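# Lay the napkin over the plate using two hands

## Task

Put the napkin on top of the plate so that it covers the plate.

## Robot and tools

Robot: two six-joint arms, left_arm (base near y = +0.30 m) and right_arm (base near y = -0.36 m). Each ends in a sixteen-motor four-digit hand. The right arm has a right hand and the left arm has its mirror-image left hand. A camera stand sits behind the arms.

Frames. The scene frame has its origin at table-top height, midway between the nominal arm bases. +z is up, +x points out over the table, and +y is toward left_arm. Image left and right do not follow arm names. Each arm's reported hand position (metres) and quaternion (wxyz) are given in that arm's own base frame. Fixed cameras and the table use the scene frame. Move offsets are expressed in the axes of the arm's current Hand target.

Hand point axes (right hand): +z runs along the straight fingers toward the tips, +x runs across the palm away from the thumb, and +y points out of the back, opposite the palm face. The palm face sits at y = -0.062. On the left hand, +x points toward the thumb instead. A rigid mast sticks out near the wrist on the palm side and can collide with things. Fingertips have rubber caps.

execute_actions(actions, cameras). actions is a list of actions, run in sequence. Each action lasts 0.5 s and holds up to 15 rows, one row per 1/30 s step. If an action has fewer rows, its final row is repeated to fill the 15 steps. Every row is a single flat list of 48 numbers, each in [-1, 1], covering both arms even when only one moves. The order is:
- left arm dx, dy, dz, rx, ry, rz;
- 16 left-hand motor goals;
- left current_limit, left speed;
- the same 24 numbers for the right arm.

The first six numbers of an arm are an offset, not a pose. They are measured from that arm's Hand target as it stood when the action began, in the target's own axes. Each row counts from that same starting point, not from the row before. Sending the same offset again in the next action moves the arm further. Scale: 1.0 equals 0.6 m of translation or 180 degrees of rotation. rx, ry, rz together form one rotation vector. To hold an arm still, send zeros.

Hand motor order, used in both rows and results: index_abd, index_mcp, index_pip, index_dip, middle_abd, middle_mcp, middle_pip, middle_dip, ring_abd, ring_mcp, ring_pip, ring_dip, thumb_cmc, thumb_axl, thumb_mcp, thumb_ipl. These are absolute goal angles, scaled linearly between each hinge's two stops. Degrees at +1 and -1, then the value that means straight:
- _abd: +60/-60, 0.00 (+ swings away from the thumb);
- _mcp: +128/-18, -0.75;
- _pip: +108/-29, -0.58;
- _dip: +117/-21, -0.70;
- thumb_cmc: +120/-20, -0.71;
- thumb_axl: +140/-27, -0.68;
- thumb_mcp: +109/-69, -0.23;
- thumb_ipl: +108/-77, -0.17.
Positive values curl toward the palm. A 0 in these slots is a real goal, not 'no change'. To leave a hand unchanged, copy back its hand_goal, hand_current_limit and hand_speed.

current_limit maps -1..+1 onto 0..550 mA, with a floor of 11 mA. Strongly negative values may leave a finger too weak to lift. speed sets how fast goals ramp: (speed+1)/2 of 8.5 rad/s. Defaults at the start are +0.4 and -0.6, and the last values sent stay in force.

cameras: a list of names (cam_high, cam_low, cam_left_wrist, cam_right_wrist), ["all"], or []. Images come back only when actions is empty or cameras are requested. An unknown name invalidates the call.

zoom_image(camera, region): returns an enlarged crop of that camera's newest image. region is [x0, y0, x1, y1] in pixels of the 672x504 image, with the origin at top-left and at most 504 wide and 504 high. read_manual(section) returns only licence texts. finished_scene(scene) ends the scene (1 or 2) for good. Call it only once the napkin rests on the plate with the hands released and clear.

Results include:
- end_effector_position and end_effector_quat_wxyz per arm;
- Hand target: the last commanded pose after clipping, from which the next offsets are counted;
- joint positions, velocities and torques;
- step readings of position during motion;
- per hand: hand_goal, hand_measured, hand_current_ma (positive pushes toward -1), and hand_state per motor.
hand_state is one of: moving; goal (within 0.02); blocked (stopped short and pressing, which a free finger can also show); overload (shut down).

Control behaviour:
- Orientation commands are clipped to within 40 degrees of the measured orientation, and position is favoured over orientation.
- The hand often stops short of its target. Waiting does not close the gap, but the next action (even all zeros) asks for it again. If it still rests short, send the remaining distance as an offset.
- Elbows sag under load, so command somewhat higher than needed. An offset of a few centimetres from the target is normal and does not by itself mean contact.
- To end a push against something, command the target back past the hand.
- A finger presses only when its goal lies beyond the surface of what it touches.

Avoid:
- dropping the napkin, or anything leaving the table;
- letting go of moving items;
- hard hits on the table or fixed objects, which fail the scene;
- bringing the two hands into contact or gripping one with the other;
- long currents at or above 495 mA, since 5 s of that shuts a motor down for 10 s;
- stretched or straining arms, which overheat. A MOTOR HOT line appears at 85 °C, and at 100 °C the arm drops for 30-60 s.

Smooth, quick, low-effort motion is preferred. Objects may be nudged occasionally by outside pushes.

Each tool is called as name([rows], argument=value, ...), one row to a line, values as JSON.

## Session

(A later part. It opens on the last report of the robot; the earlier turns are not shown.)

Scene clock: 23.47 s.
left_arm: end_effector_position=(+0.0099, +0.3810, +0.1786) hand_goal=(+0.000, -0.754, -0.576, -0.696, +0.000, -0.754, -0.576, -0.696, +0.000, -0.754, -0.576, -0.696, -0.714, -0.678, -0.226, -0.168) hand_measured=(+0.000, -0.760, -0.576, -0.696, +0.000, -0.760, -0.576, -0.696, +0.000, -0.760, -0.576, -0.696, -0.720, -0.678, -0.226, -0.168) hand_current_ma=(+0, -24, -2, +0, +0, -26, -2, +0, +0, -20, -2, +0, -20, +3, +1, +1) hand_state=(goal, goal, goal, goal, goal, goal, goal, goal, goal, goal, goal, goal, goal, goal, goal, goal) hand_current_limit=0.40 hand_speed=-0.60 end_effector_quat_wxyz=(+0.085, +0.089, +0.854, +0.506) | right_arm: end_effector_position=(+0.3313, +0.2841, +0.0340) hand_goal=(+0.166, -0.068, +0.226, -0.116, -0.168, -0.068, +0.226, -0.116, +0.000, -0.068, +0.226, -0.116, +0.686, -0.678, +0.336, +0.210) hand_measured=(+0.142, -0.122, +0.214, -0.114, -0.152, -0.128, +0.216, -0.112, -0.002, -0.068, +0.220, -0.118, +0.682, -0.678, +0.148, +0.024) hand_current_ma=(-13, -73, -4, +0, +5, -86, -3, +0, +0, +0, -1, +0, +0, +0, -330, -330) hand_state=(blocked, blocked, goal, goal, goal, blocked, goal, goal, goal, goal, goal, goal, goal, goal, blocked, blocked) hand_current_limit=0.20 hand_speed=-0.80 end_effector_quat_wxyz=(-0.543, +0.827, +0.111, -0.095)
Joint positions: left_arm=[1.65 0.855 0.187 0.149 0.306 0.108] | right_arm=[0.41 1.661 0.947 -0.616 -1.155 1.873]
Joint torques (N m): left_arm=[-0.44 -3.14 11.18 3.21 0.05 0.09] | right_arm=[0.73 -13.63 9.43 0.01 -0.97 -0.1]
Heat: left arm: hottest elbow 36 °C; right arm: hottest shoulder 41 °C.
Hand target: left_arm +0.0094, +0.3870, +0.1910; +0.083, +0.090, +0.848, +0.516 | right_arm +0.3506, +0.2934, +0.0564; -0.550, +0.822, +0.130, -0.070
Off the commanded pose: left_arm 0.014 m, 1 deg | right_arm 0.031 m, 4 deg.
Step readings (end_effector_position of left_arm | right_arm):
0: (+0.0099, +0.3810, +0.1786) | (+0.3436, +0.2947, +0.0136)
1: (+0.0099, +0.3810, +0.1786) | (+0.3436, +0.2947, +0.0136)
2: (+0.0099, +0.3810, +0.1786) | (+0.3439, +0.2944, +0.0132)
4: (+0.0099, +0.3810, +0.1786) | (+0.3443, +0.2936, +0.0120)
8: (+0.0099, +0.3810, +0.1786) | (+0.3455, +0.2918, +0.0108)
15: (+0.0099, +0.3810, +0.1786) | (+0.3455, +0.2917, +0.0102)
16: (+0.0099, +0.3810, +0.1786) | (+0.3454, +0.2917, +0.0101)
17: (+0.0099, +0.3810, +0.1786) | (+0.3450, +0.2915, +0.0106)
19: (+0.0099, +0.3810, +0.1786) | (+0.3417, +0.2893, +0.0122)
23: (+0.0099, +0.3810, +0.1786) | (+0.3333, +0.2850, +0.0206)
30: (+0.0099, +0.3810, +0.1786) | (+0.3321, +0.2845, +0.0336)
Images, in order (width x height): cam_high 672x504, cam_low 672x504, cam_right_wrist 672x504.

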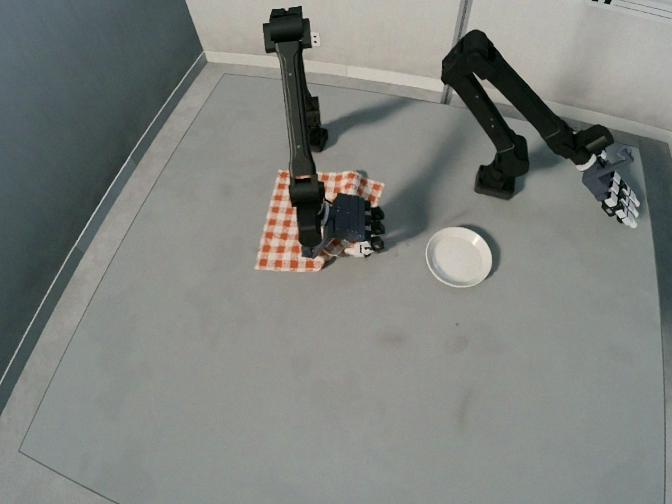

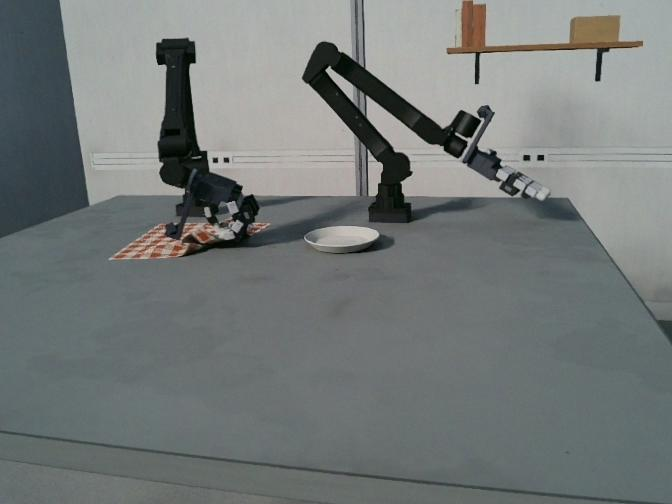

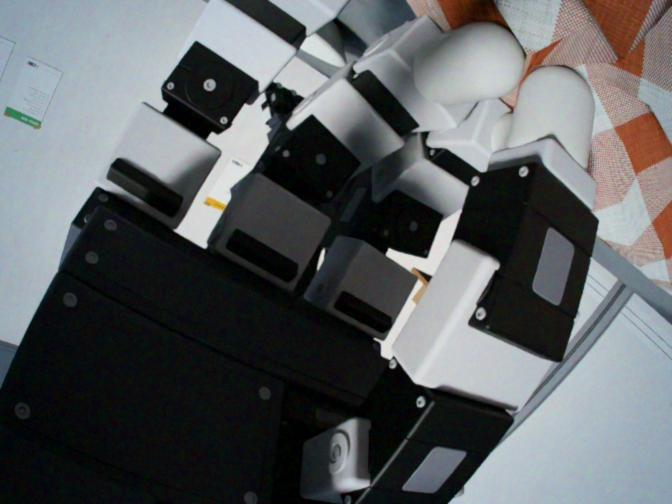

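execute_actions([
  [[0,0,0,0,0,0, 0,-0.754,-0.576,-0.696,0,-0.754,-0.576,-0.696,0,-0.754,-0.576,-0.696,-0.714,-0.678,-0.226,-0.168,0.4,-0.6, 0.0227,-0.128,0.0845,0.0003,-0.0102,-0.0043, 0.167,-0.068,0.226,-0.116,-0.167,-0.068,0.226,-0.116,0,-0.068,0.226,-0.116,0.686,-0.677,0.337,0.211,0.2,-0.8]],
  [[0,0,0,0,0,0, 0,-0.754,-0.576,-0.696,0,-0.754,-0.576,-0.696,0,-0.754,-0.576,-0.696,-0.714,-0.678,-0.226,-0.168,0.4,-0.6, 0.033,-0.062,0.1338,0.0009,-0.0307,-0.0128, 0.167,-0.068,0.226,-0.116,-0.167,-0.068,0.226,-0.116,0,-0.068,0.226,-0.116,0.686,-0.677,0.337,0.211,0.2,-0.8]],
], cameras=["cam_high","cam_low"])

zoom_image(camera="cam_high", region=[300, 160, 500, 310])

zoom_image(camera="cam_low", region=[160, 170, 400, 280])

Scene clock: 26.97 s.
left_arm: end_effector_position=(+0.0099, +0.3810, +0.1786) hand_goal=(+0.000, -0.754, -0.576, -0.696, +0.000, -0.754, -0.576, -0.696, +0.000, -0.754, -0.576, -0.696, -0.714, -0.678, -0.226, -0.168) hand_measured=(+0.000, -0.760, -0.576, -0.696, +0.000, -0.760, -0.576, -0.696, +0.000, -0.760, -0.576, -0.696, -0.720, -0.678, -0.226, -0.168) hand_current_ma=(+0, -24, -2, +0, +0, -26, -2, +0, +0, -20, -2, +0, -20, +3, +1, +1) hand_state=(goal, goal, goal, goal, goal, goal, goal, goal, goal, goal, goal, goal, goal, goal, goal, goal) hand_current_limit=0.40 hand_speed=-0.60 end_effector_quat_wxyz=(+0.085, +0.089, +0.854, +0.506) | right_arm: end_effector_position=(+0.3146, +0.4481, +0.0978) hand_goal=(+0.166, -0.068, +0.226, -0.116, -0.168, -0.068, +0.226, -0.116, +0.000, -0.068, +0.226, -0.116, +0.686, -0.678, +0.336, +0.210) hand_measured=(+0.142, -0.122, +0.214, -0.114, -0.152, -0.128, +0.216, -0.112, -0.002, -0.066, +0.222, -0.118, +0.682, -0.678, +0.148, +0.024) hand_current_ma=(-13, -71, -4, +0, +5, -86, -3, +0, +0, +0, -1, +0, -1, +0, -330, -330) hand_state=(blocked, blocked, goal, goal, goal, blocked, goal, goal, goal, goal, goal, goal, goal, goal, blocked, blocked) hand_current_limit=0.20 hand_speed=-0.80 end_effector_quat_wxyz=(-0.529, +0.812, +0.209, -0.131)
Joint positions: left_arm=[1.65 0.855 0.187 0.149 0.306 0.108] | right_arm=[0.728 1.745 1.255 -0.6 -1.095 2.092]
Joint torques (N m): left_arm=[-0.44 -3.08 11.17 3.22 0.05 0.09] | right_arm=[0.21 -13.8 11.45 0.4 -0.87 0.03]
Heat: left arm: hottest elbow 36 °C; right arm: hottest shoulder 41 °C.
Hand target: left_arm +0.0094, +0.3870, +0.1910; +0.083, +0.090, +0.848, +0.516 | right_arm +0.3301, +0.4600, +0.1120; -0.543, +0.811, +0.187, -0.108
Off the commanded pose: left_arm 0.014 m, 1 deg | right_arm 0.024 m, 4 deg.
joint sent to its limit (right arm) — joint 6 (wrist roll), upper limit. The joint targets are off in orientation, not in position.
Step readings (end_effector_position of left_arm | right_arm):
0: (+0.0099, +0.3810, +0.1786) | (+0.3314, +0.2841, +0.0340)
1: (+0.0099, +0.3810, +0.1786) | (+0.3315, +0.2845, +0.0343)
2: (+0.0099, +0.3810, +0.1786) | (+0.3311, +0.2860, +0.0352)
4: (+0.0099, +0.3810, +0.1786) | (+0.3289, +0.2973, +0.0412)
8: (+0.0099, +0.3810, +0.1786) | (+0.3213, +0.3379, +0.0659)
15: (+0.0099, +0.3810, +0.1786) | (+0.3196, +0.3638, +0.0889)
16: (+0.0099, +0.3810, +0.1786) | (+0.3201, +0.3634, +0.0889)
17: (+0.0099, +0.3810, +0.1786) | (+0.3197, +0.3656, +0.0894)
19: (+0.0099, +0.3810, +0.1786) | (+0.3236, +0.3777, +0.0928)
23: (+0.0099, +0.3810, +0.1786) | (+0.3227, +0.4250, +0.1035)
30: (+0.0099, +0.3810, +0.1786) | (+0.3075, +0.4534, +0.1023)
Images, in order (width x height): cam_high 672x504, cam_low 672x504.

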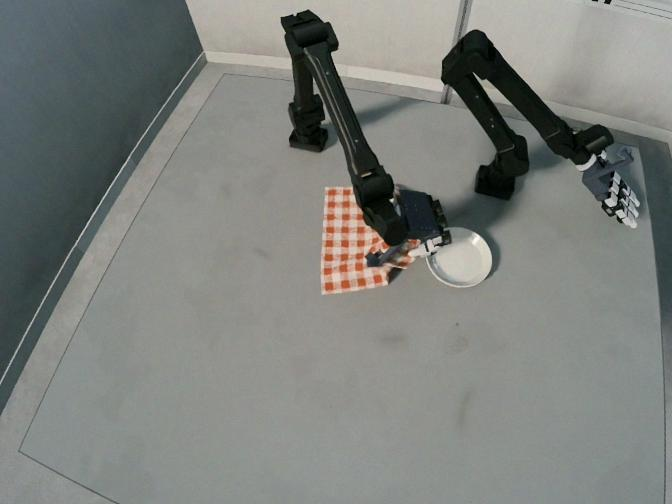

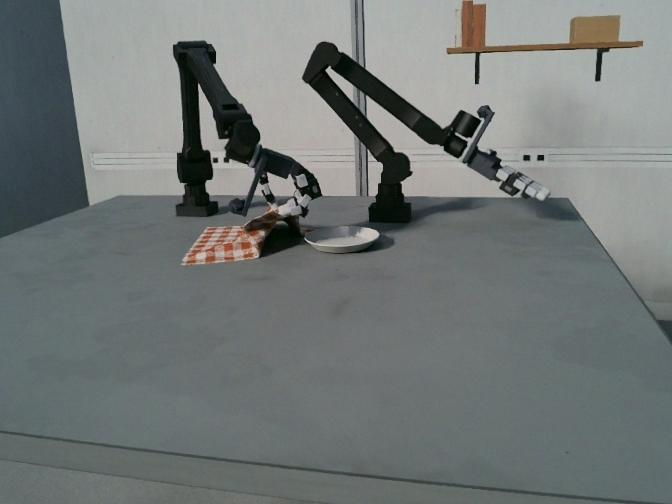

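Scaled by 2.520.

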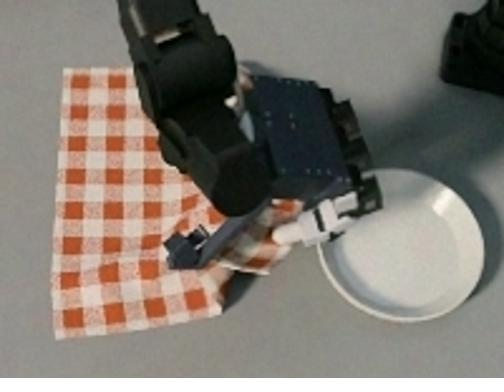

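Scaled by 2.100.

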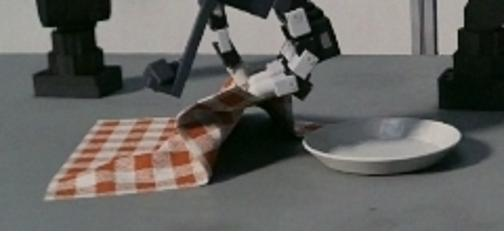

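execute_actions([
  [[0,0,0,0,0,0, 0,-0.754,-0.576,-0.696,0,-0.754,-0.576,-0.696,0,-0.754,-0.576,-0.696,-0.714,-0.678,-0.226,-0.168,0.4,-0.6, 0.0575,-0.0763,0.1092,0.0009,-0.0307,-0.0128, 0.167,-0.068,0.226,-0.116,-0.167,-0.068,0.226,-0.116,0,-0.068,0.226,-0.116,0.686,-0.677,0.337,0.211,0.2,-0.8]],
  [[0,0,0,0,0,0, 0,-0.754,-0.576,-0.696,0,-0.754,-0.576,-0.696,0,-0.754,-0.576,-0.696,-0.714,-0.678,-0.226,-0.168,0.4,-0.6, 0.0683,-0.0468,0.1257,0.0006,-0.0205,-0.0086, 0.167,-0.068,0.226,-0.116,-0.167,-0.068,0.226,-0.116,0,-0.068,0.226,-0.116,0.686,-0.677,0.337,0.211,0.2,-0.8]],
], cameras=["cam_high","cam_low"])

zoom_image(camera="cam_high", region=[340, 160, 540, 310])

zoom_image(camera="cam_low", region=[200, 170, 440, 280])

Scene clock: 29.67 s.
left_arm: end_effector_position=(+0.0099, +0.3810, +0.1786) hand_goal=(+0.000, -0.754, -0.576, -0.696, +0.000, -0.754, -0.576, -0.696, +0.000, -0.754, -0.576, -0.696, -0.714, -0.678, -0.226, -0.168) hand_measured=(+0.000, -0.760, -0.576, -0.696, +0.000, -0.760, -0.576, -0.696, +0.000, -0.760, -0.576, -0.696, -0.720, -0.678, -0.226, -0.168) hand_current_ma=(+0, -24, -2, +0, +0, -26, -2, +0, +0, -20, -2, +0, -20, +3, +1, +1) hand_state=(goal, goal, goal, goal, goal, goal, goal, goal, goal, goal, goal, goal, goal, goal, goal, goal) hand_current_limit=0.40 hand_speed=-0.60 end_effector_quat_wxyz=(+0.085, +0.089, +0.854, +0.506) | right_arm: end_effector_position=(+0.3082, +0.6234, +0.1116) hand_goal=(+0.166, -0.068, +0.226, -0.116, -0.168, -0.068, +0.226, -0.116, +0.000, -0.068, +0.226, -0.116, +0.686, -0.678, +0.336, +0.210) hand_measured=(+0.142, -0.122, +0.214, -0.114, -0.152, -0.128, +0.216, -0.112, -0.002, -0.066, +0.222, -0.118, +0.682, -0.678, +0.148, +0.024) hand_current_ma=(-13, -71, -4, +0, +5, -86, -3, +0, +0, +0, -1, +0, -1, +0, -330, -330) hand_state=(blocked, blocked, goal, goal, goal, blocked, goal, goal, goal, goal, goal, goal, goal, goal, blocked, blocked) hand_current_limit=0.20 hand_speed=-0.80 end_effector_quat_wxyz=(-0.509, +0.790, +0.288, -0.182)
Joint positions: left_arm=[1.65 0.855 0.187 0.149 0.306 0.108] | right_arm=[0.933 2.103 1.85 -0.837 -1.083 2.098]
Joint torques (N m): left_arm=[-0.44 -3.08 11.18 3.21 0.05 0.09] | right_arm=[0.03 -19.6 12.38 0.38 -0.87 -0.02]
Heat: left arm: hottest elbow 37 °C; right arm: hottest shoulder 41 °C.
Hand target: left_arm +0.0094, +0.3870, +0.1910; +0.083, +0.090, +0.848, +0.516 | right_arm +0.3219, +0.6352, +0.1278; -0.532, +0.792, +0.257, -0.155
Off the commanded pose: left_arm 0.014 m, 1 deg | right_arm 0.024 m, 5 deg.
joint sent to its limit (right arm) — joint 6 (wrist roll), upper limit. The joint targets are off in orientation, not in position.
Step readings (end_effector_position of left_arm | right_arm):
0: (+0.0099, +0.3810, +0.1786) | (+0.3146, +0.4481, +0.0978)
1: (+0.0099, +0.3810, +0.1786) | (+0.3149, +0.4487, +0.0985)
2: (+0.0099, +0.3810, +0.1786) | (+0.3152, +0.4506, +0.0996)
4: (+0.0099, +0.3810, +0.1786) | (+0.3200, +0.4649, +0.1048)
8: (+0.0099, +0.3810, +0.1786) | (+0.3234, +0.5096, +0.1173)
15: (+0.0099, +0.3810, +0.1786) | (+0.3072, +0.5365, +0.1204)
16: (+0.0099, +0.3810, +0.1786) | (+0.3078, +0.5370, +0.1196)
17: (+0.0099, +0.3810, +0.1786) | (+0.3085, +0.5396, +0.1191)
19: (+0.0099, +0.3810, +0.1786) | (+0.3172, +0.5556, +0.1199)
23: (+0.0099, +0.3810, +0.1786) | (+0.3259, +0.5960, +0.1192)
30: (+0.0099, +0.3810, +0.1786) | (+0.3039, +0.6220, +0.1087)
Images, in order (width x height): cam_high 672x504, cam_low 672x504.

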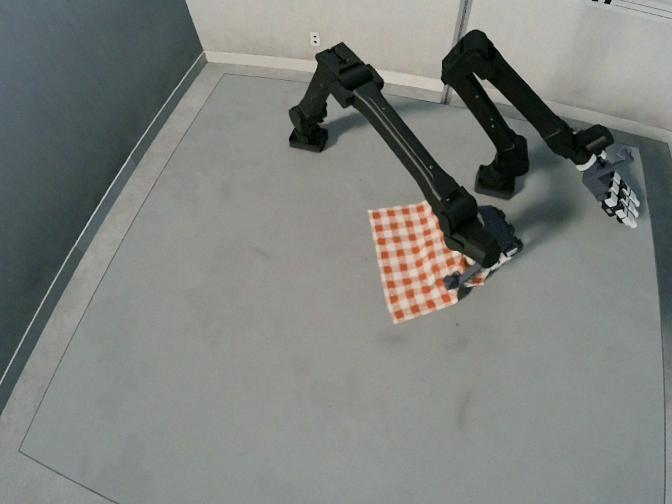

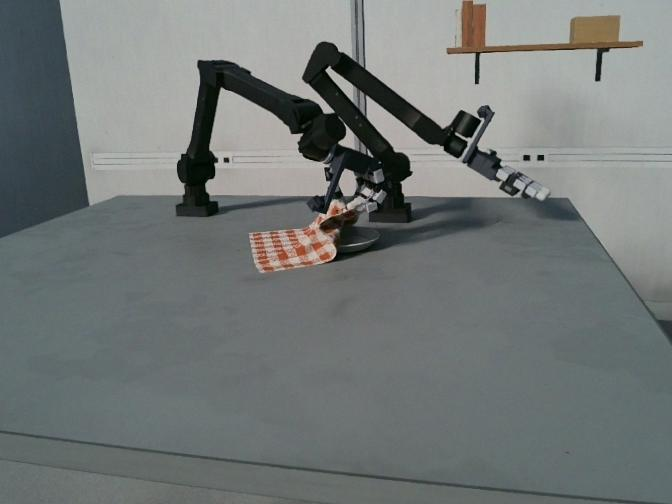

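Scaled by 2.520.

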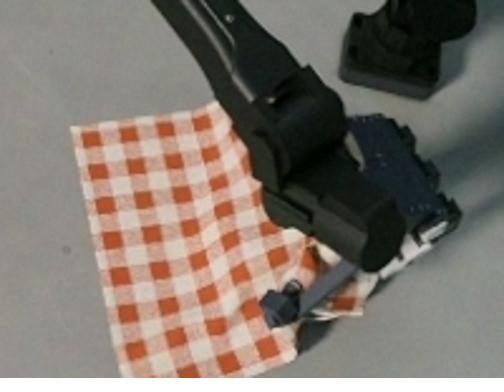

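Scaled by 2.100.

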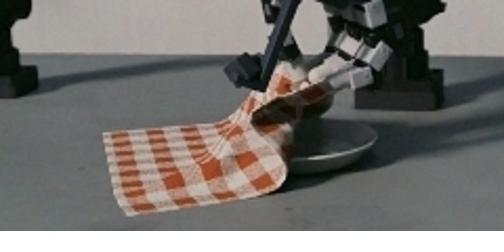

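execute_actions([
  [[0,0,0,0,0,0, 0,-0.754,-0.576,-0.696,0,-0.754,-0.576,-0.696,0,-0.754,-0.576,-0.696,-0.714,-0.678,-0.226,-0.168,0.4,-0.6, 0.0712,-0.0028,0.0983,0,0,0, 0.167,-0.068,0.226,-0.116,-0.167,-0.068,0.226,-0.116,0,-0.068,0.226,-0.116,0.686,-0.677,0.337,0.211,0.2,-0.8]],
  [[0,0,0,0,0,0, 0,-0.754,-0.576,-0.696,0,-0.754,-0.576,-0.696,0,-0.754,-0.576,-0.696,-0.714,-0.678,-0.226,-0.168,0.4,-0.6, -0.0014,0.0461,0.0193,0,0,0, 0.167,-0.068,0.226,-0.116,-0.167,-0.068,0.226,-0.116,0,-0.068,0.226,-0.116,0.686,-0.677,0.337,0.211,0.2,-0.8]],
], cameras=["cam_high","cam_low"])

zoom_image(camera="cam_high", region=[370, 180, 540, 330])

zoom_image(camera="cam_low", region=[230, 180, 430, 290])

Scene clock: 32.10 s.
left_arm: end_effector_position=(+0.0099, +0.3810, +0.1786) hand_goal=(+0.000, -0.754, -0.576, -0.696, +0.000, -0.754, -0.576, -0.696, +0.000, -0.754, -0.576, -0.696, -0.714, -0.678, -0.226, -0.168) hand_measured=(+0.000, -0.760, -0.576, -0.696, +0.000, -0.760, -0.576, -0.696, +0.000, -0.760, -0.576, -0.696, -0.720, -0.678, -0.226, -0.168) hand_current_ma=(+0, -24, -2, +0, +0, -26, -2, +0, +0, -20, -2, +0, -20, +3, +1, +1) hand_state=(goal, goal, goal, goal, goal, goal, goal, goal, goal, goal, goal, goal, goal, goal, goal, goal) hand_current_limit=0.40 hand_speed=-0.60 end_effector_quat_wxyz=(+0.085, +0.089, +0.854, +0.506) | right_arm: end_effector_position=(+0.3131, +0.6917, +0.0643) hand_goal=(+0.166, -0.068, +0.226, -0.116, -0.168, -0.068, +0.226, -0.116, +0.000, -0.068, +0.226, -0.116, +0.686, -0.678, +0.336, +0.210) hand_measured=(+0.142, -0.122, +0.214, -0.114, -0.152, -0.128, +0.216, -0.112, -0.002, -0.066, +0.222, -0.118, +0.682, -0.678, +0.148, +0.024) hand_current_ma=(-13, -71, -4, +0, +5, -86, -3, +0, +0, +0, -1, +0, -1, +0, -330, -330) hand_state=(blocked, blocked, goal, goal, goal, blocked, goal, goal, goal, goal, goal, goal, goal, goal, blocked, blocked) hand_current_limit=0.20 hand_speed=-0.80 end_effector_quat_wxyz=(-0.495, +0.790, +0.304, -0.194)
Joint positions: left_arm=[1.65 0.855 0.187 0.149 0.306 0.108] | right_arm=[0.986 2.343 2.153 -0.915 -1.063 2.099]
Joint torques (N m): left_arm=[-0.44 -3.14 11.17 3.21 0.05 0.09] | right_arm=[0.09 -21.95 12.14 1.11 -0.97 -0.03]
Heat: left arm: hottest elbow 37 °C; right arm: hottest shoulder 42 °C.
Hand target: left_arm +0.0094, +0.3870, +0.1910; +0.083, +0.090, +0.848, +0.516 | right_arm +0.3261, +0.7051, +0.0778; -0.532, +0.792, +0.257, -0.155
Off the commanded pose: left_arm 0.014 m, 1 deg | right_arm 0.023 m, 8 deg.
joint sent to its limit (right arm) — joint 6 (wrist roll), upper limit. The joint targets are off in orientation, not in position.
Step readings (end_effector_position of left_arm | right_arm):
0: (+0.0099, +0.3810, +0.1786) | (+0.3081, +0.6233, +0.1116)
1: (+0.0099, +0.3810, +0.1786) | (+0.3086, +0.6239, +0.1122)
2: (+0.0099, +0.3810, +0.1786) | (+0.3096, +0.6262, +0.1125)
4: (+0.0099, +0.3810, +0.1786) | (+0.3189, +0.6413, +0.1141)
8: (+0.0099, +0.3810, +0.1786) | (+0.3293, +0.6732, +0.1103)
15: (+0.0099, +0.3810, +0.1786) | (+0.3164, +0.6896, +0.0860)
16: (+0.0099, +0.3810, +0.1786) | (+0.3146, +0.6904, +0.0837)
17: (+0.0099, +0.3810, +0.1786) | (+0.3137, +0.6912, +0.0813)
19: (+0.0099, +0.3810, +0.1786) | (+0.3131, +0.6913, +0.0769)
23: (+0.0099, +0.3810, +0.1786) | (+0.3131, +0.6913, +0.0692)
30: (+0.0099, +0.3810, +0.1786) | (+0.3130, +0.6914, +0.0642)
Images, in order (width x height): cam_high 672x504, cam_low 672x504.

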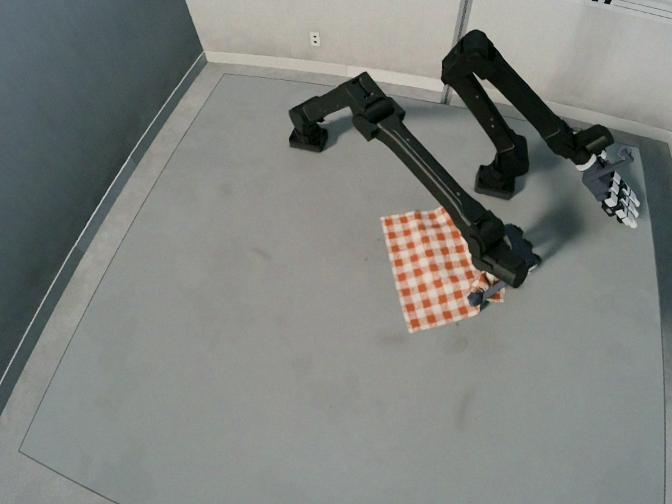

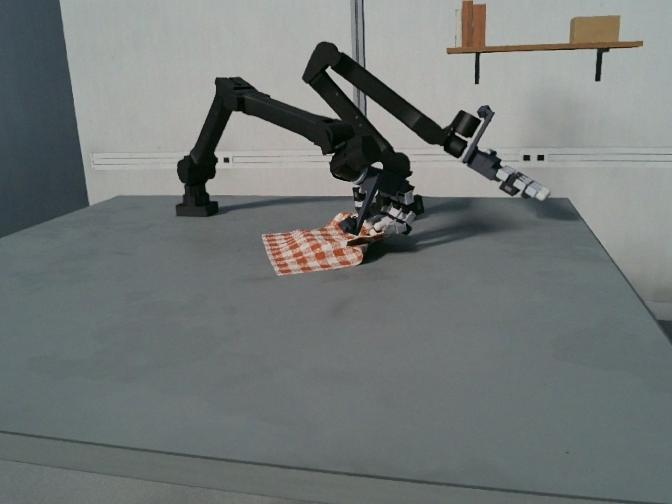

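Scaled by 2.965.

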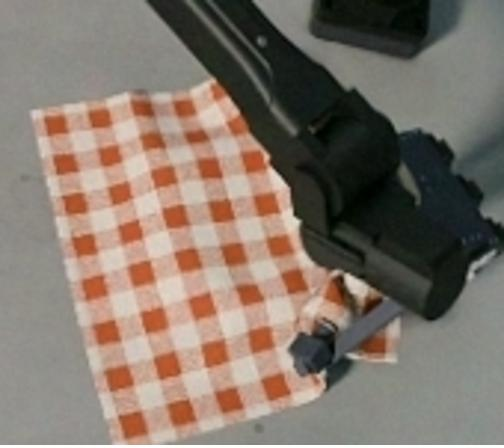

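Scaled by 2.520.

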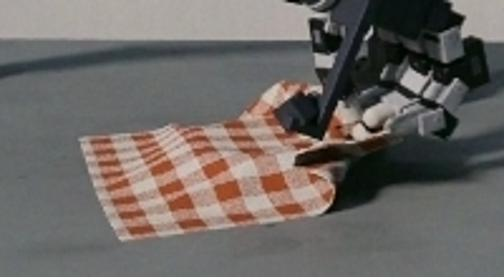

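execute_actions([
  [[0,0,0,0,0,0, 0,-0.754,-0.576,-0.696,0,-0.754,-0.576,-0.696,0,-0.754,-0.576,-0.696,-0.714,-0.678,-0.226,-0.168,0.4,-0.6, 0,0,0,0,0,0, 0.167,-0.548,0.12,0.0,-0.167,-0.548,0.12,0.0,0,-0.548,0.12,0.0,0.686,-0.677,0.0,-0.168,0.4,-0.6]],
  [[0,0,0,0,0,0, 0,-0.754,-0.576,-0.696,0,-0.754,-0.576,-0.696,0,-0.754,-0.576,-0.696,-0.714,-0.678,-0.226,-0.168,0.4,-0.6, 0,-0.14,-0.056,0,0,0, 0.167,-0.75,0.12,0.0,-0.167,-0.75,0.12,0.0,0,-0.75,0.12,0.0,0.686,-0.677,0.0,-0.168,0.4,-0.6]],
  [[0,0,0,0,0,0, 0,-0.754,-0.576,-0.696,0,-0.754,-0.576,-0.696,0,-0.754,-0.576,-0.696,-0.714,-0.678,-0.226,-0.168,0.4,-0.6, -0.1188,-0.0597,-0.3592,-0.0029,0.0515,0.0208, 0.167,-0.75,0.12,0.0,-0.167,-0.75,0.12,0.0,0,-0.75,0.12,0.0,0.686,-0.677,0.0,-0.168,0.4,-0.6]],
], cameras=["cam_high","cam_low"])

zoom_image(camera="cam_high", region=[370, 190, 540, 340])

zoom_image(camera="cam_low", region=[230, 190, 430, 290])

Scene clock: 35.10 s.
left_arm: end_effector_position=(+0.0099, +0.3810, +0.1786) hand_goal=(+0.000, -0.754, -0.576, -0.696, +0.000, -0.754, -0.576, -0.696, +0.000, -0.754, -0.576, -0.696, -0.714, -0.678, -0.226, -0.168) hand_measured=(+0.000, -0.760, -0.576, -0.696, +0.000, -0.760, -0.576, -0.696, +0.000, -0.760, -0.576, -0.696, -0.720, -0.678, -0.226, -0.168) hand_current_ma=(+0, -24, -2, +0, +0, -26, -2, +0, +0, -20, -2, +0, -20, +3, +1, +1) hand_state=(goal, goal, goal, goal, goal, goal, goal, goal, goal, goal, goal, goal, goal, goal, goal, goal) hand_current_limit=0.40 hand_speed=-0.60 end_effector_quat_wxyz=(+0.085, +0.089, +0.854, +0.506) | right_arm: end_effector_position=(+0.3610, +0.5092, +0.2810) hand_goal=(+0.166, -0.750, +0.120, +0.000, -0.168, -0.750, +0.120, +0.000, +0.000, -0.750, +0.120, +0.000, +0.686, -0.678, +0.000, -0.168) hand_measured=(+0.136, -0.732, +0.124, -0.002, -0.146, -0.738, +0.126, -0.004, -0.002, -0.738, +0.122, -0.002, +0.686, -0.678, +0.002, -0.166) hand_current_ma=(-17, +10, +1, +0, +11, +5, +1, +0, +0, +5, +0, +0, +0, +0, +0, +0) hand_state=(blocked, goal, goal, goal, blocked, goal, goal, goal, goal, goal, goal, goal, goal, goal, goal, goal) hand_current_limit=0.40 hand_speed=-0.60 end_effector_quat_wxyz=(-0.526, +0.811, +0.220, -0.130)
Joint positions: left_arm=[1.65 0.855 0.187 0.149 0.306 0.108] | right_arm=[0.754 1.831 1.874 -1.117 -1.082 2.098]
Joint torques (N m): left_arm=[-0.44 -3.14 11.18 3.21 0.05 0.09] | right_arm=[-0.09 -16.62 9.09 1.09 -0.97 -0.03]
Heat: left arm: hottest elbow 37 °C; right arm: hottest shoulder 42 °C.
Hand target: left_arm +0.0094, +0.3870, +0.1910; +0.083, +0.090, +0.848, +0.516 | right_arm +0.3677, +0.5106, +0.2826; -0.542, +0.812, +0.188, -0.106
Off the commanded pose: left_arm 0.014 m, 1 deg | right_arm 0.007 m, 5 deg.
joint sent to its limit (right arm) — joint 6 (wrist roll), upper limit. The joint targets are off in orientation, not in position.
Step readings (end_effector_position of left_arm | right_arm):
0: (+0.0099, +0.3810, +0.1786) | (+0.3131, +0.6917, +0.0643)
1: (+0.0099, +0.3810, +0.1786) | (+0.3131, +0.6917, +0.0643)
2: (+0.0099, +0.3810, +0.1786) | (+0.3131, +0.6917, +0.0643)
4: (+0.0099, +0.3810, +0.1786) | (+0.3131, +0.6917, +0.0643)
8: (+0.0099, +0.3810, +0.1786) | (+0.3131, +0.6917, +0.0643)
15: (+0.0099, +0.3810, +0.1786) | (+0.3129, +0.6917, +0.0644)
16: (+0.0099, +0.3810, +0.1786) | (+0.3130, +0.6918, +0.0647)
17: (+0.0099, +0.3810, +0.1786) | (+0.3127, +0.6911, +0.0666)
19: (+0.0099, +0.3810, +0.1786) | (+0.3107, +0.6881, +0.0723)
23: (+0.0099, +0.3810, +0.1786) | (+0.3121, +0.6909, +0.0971)
30: (+0.0099, +0.3810, +0.1786) | (+0.3151, +0.6955, +0.1259)
31: (+0.0099, +0.3810, +0.1786) | (+0.3153, +0.6947, +0.1273)
32: (+0.0099, +0.3810, +0.1786) | (+0.3158, +0.6886, +0.1296)
34: (+0.0099, +0.3810, +0.1786) | (+0.3114, +0.6628, +0.1338)
38: (+0.0099, +0.3810, +0.1786) | (+0.3276, +0.5927, +0.1690)
45: (+0.0099, +0.3810, +0.1786) | (+0.3863, +0.5030, +0.2714)
Images, in order (width x height): cam_high 672x504, cam_low 672x504.

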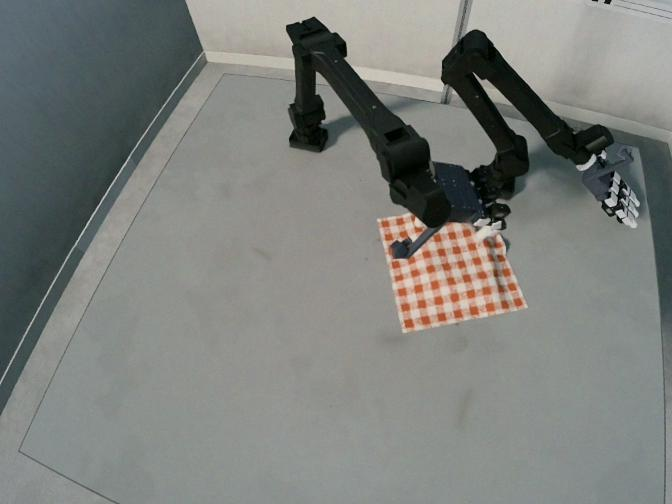

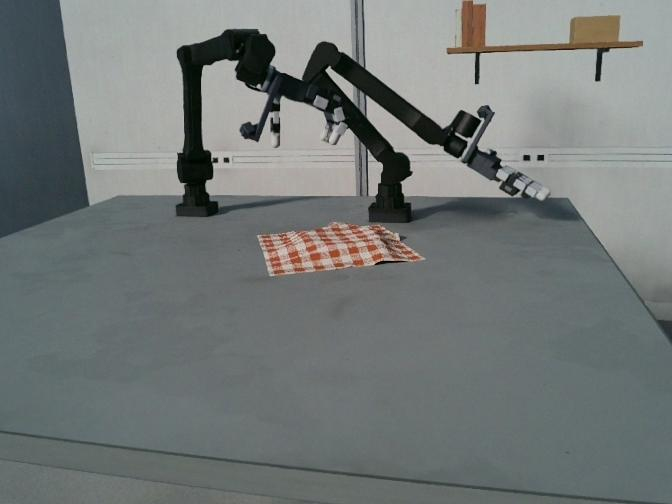

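Scaled by 2.965.

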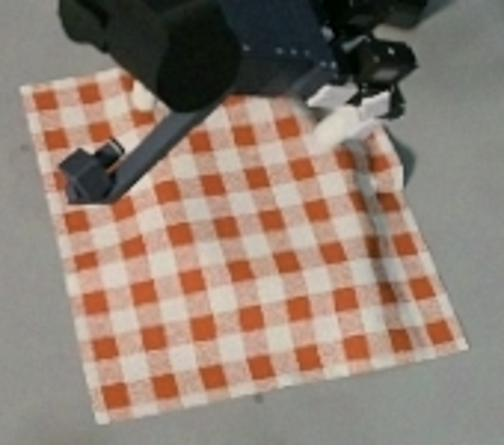

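Scaled by 2.520.

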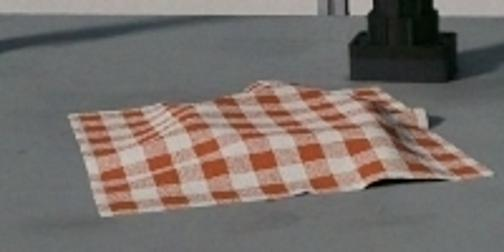

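execute_actions([
  [[0,0,0,0,0,0, 0,-0.754,-0.576,-0.696,0,-0.754,-0.576,-0.696,0,-0.754,-0.576,-0.696,-0.714,-0.678,-0.226,-0.168,0.4,-0.6, -0.1188,-0.0097,-0.3492,-0.0029,0.0515,0.0208, 0.167,-0.75,0.12,0.0,-0.167,-0.75,0.12,0.0,0,-0.75,0.12,0.0,0.686,-0.677,0.0,-0.168,0.4,-0.6]],
], cameras=["cam_high","cam_low"])

zoom_image(camera="cam_high", region=[370, 190, 540, 340])

zoom_image(camera="cam_low", region=[330, 200, 430, 290])

Scene clock: 36.83 s.
left_arm: end_effector_position=(+0.0099, +0.3810, +0.1786) hand_goal=(+0.000, -0.754, -0.576, -0.696, +0.000, -0.754, -0.576, -0.696, +0.000, -0.754, -0.576, -0.696, -0.714, -0.678, -0.226, -0.168) hand_measured=(+0.000, -0.760, -0.576, -0.696, +0.000, -0.760, -0.576, -0.696, +0.000, -0.760, -0.576, -0.696, -0.720, -0.678, -0.226, -0.168) hand_current_ma=(+0, -24, -2, +0, +0, -26, -2, +0, +0, -20, -2, +0, -20, +3, +1, +1) hand_state=(goal, goal, goal, goal, goal, goal, goal, goal, goal, goal, goal, goal, goal, goal, goal, goal) hand_current_limit=0.40 hand_speed=-0.60 end_effector_quat_wxyz=(+0.085, +0.089, +0.854, +0.506) | right_arm: end_effector_position=(+0.3737, +0.3031, +0.3545) hand_goal=(+0.166, -0.750, +0.120, +0.000, -0.168, -0.750, +0.120, +0.000, +0.000, -0.750, +0.120, +0.000, +0.686, -0.678, +0.000, -0.168) hand_measured=(+0.136, -0.734, +0.124, -0.002, -0.146, -0.740, +0.126, -0.004, -0.002, -0.740, +0.122, -0.002, +0.686, -0.678, +0.000, -0.166) hand_current_ma=(-17, +7, +1, +0, +11, +3, +1, +0, +0, +3, +0, +0, +0, +0, +0, +0) hand_state=(blocked, goal, goal, goal, blocked, goal, goal, goal, goal, goal, goal, goal, goal, goal, goal, goal) hand_current_limit=0.40 hand_speed=-0.60 end_effector_quat_wxyz=(-0.546, +0.829, +0.104, -0.066)
Joint positions: left_arm=[1.65 0.855 0.187 0.149 0.306 0.108] | right_arm=[0.414 1.494 1.644 -1.35 -1.132 1.972]
Joint torques (N m): left_arm=[-0.44 -3.14 11.17 3.22 0.05 0.09] | right_arm=[0.56 -11.05 11.43 0.27 -1.14 -0.12]
Heat: left arm: hottest elbow 37 °C; right arm: hottest shoulder 42 °C.
Hand target: left_arm +0.0094, +0.3870, +0.1910; +0.083, +0.090, +0.848, +0.516 | right_arm +0.3809, +0.3064, +0.3672; -0.548, +0.826, +0.118, -0.057
Off the commanded pose: left_arm 0.014 m, 1 deg | right_arm 0.015 m, 2 deg.
Step readings (end_effector_position of left_arm | right_arm):
0: (+0.0099, +0.3810, +0.1786) | (+0.3610, +0.5092, +0.2810)
1: (+0.0099, +0.3810, +0.1786) | (+0.3619, +0.5078, +0.2799)
2: (+0.0099, +0.3810, +0.1786) | (+0.3613, +0.5028, +0.2792)
4: (+0.0099, +0.3810, +0.1786) | (+0.3556, +0.4741, +0.2740)
8: (+0.0099, +0.3810, +0.1786) | (+0.3683, +0.3892, +0.2885)
15: (+0.0099, +0.3810, +0.1786) | (+0.3860, +0.2971, +0.3567)
Images, in order (width x height): cam_high 672x504, cam_low 672x504.

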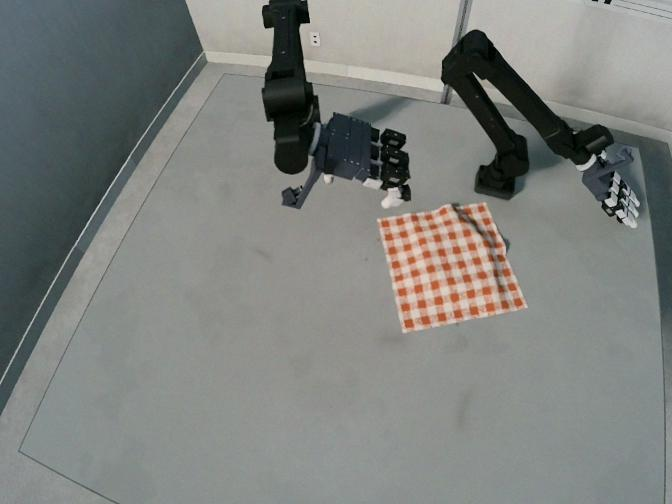

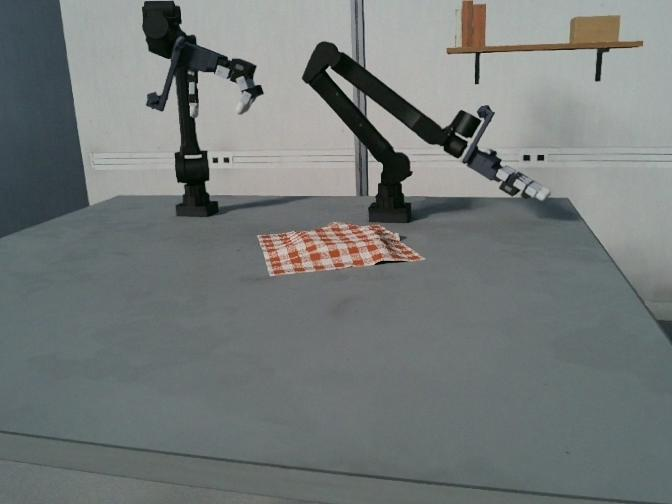

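Scaled by 2.965.

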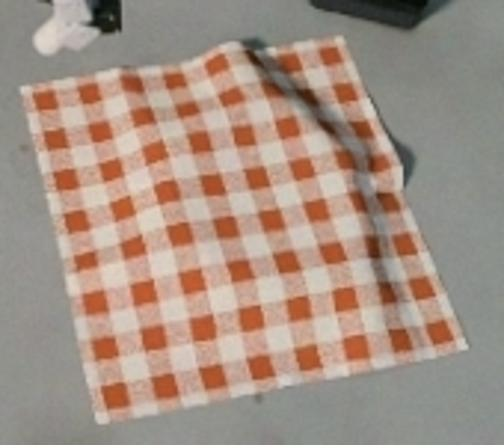

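Scaled by 5.040.

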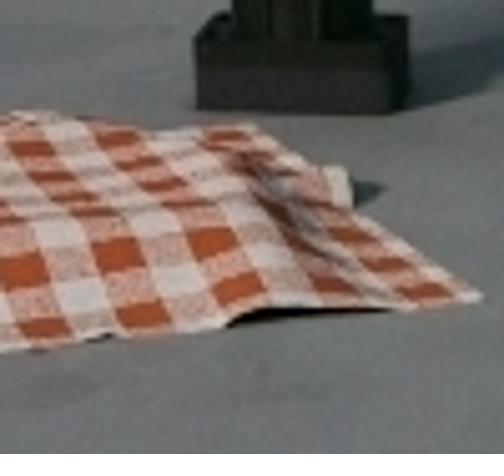

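zoom_image(camera="cam_high", region=[470, 215, 530, 275])

zoom_image(camera="cam_low", region=[370, 220, 420, 260])

Scaled by 8.400.

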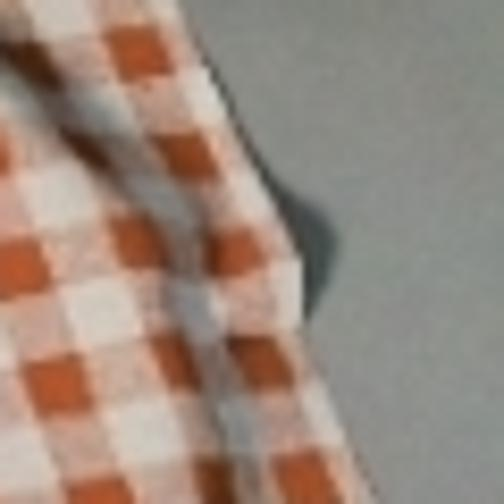

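Scaled by 10.080.

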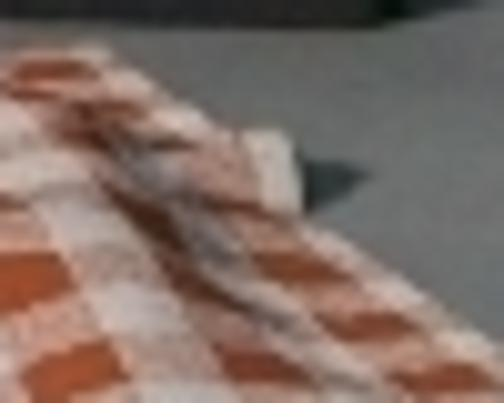

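finished_scene(scene=2)

The scene is finished: the task was done.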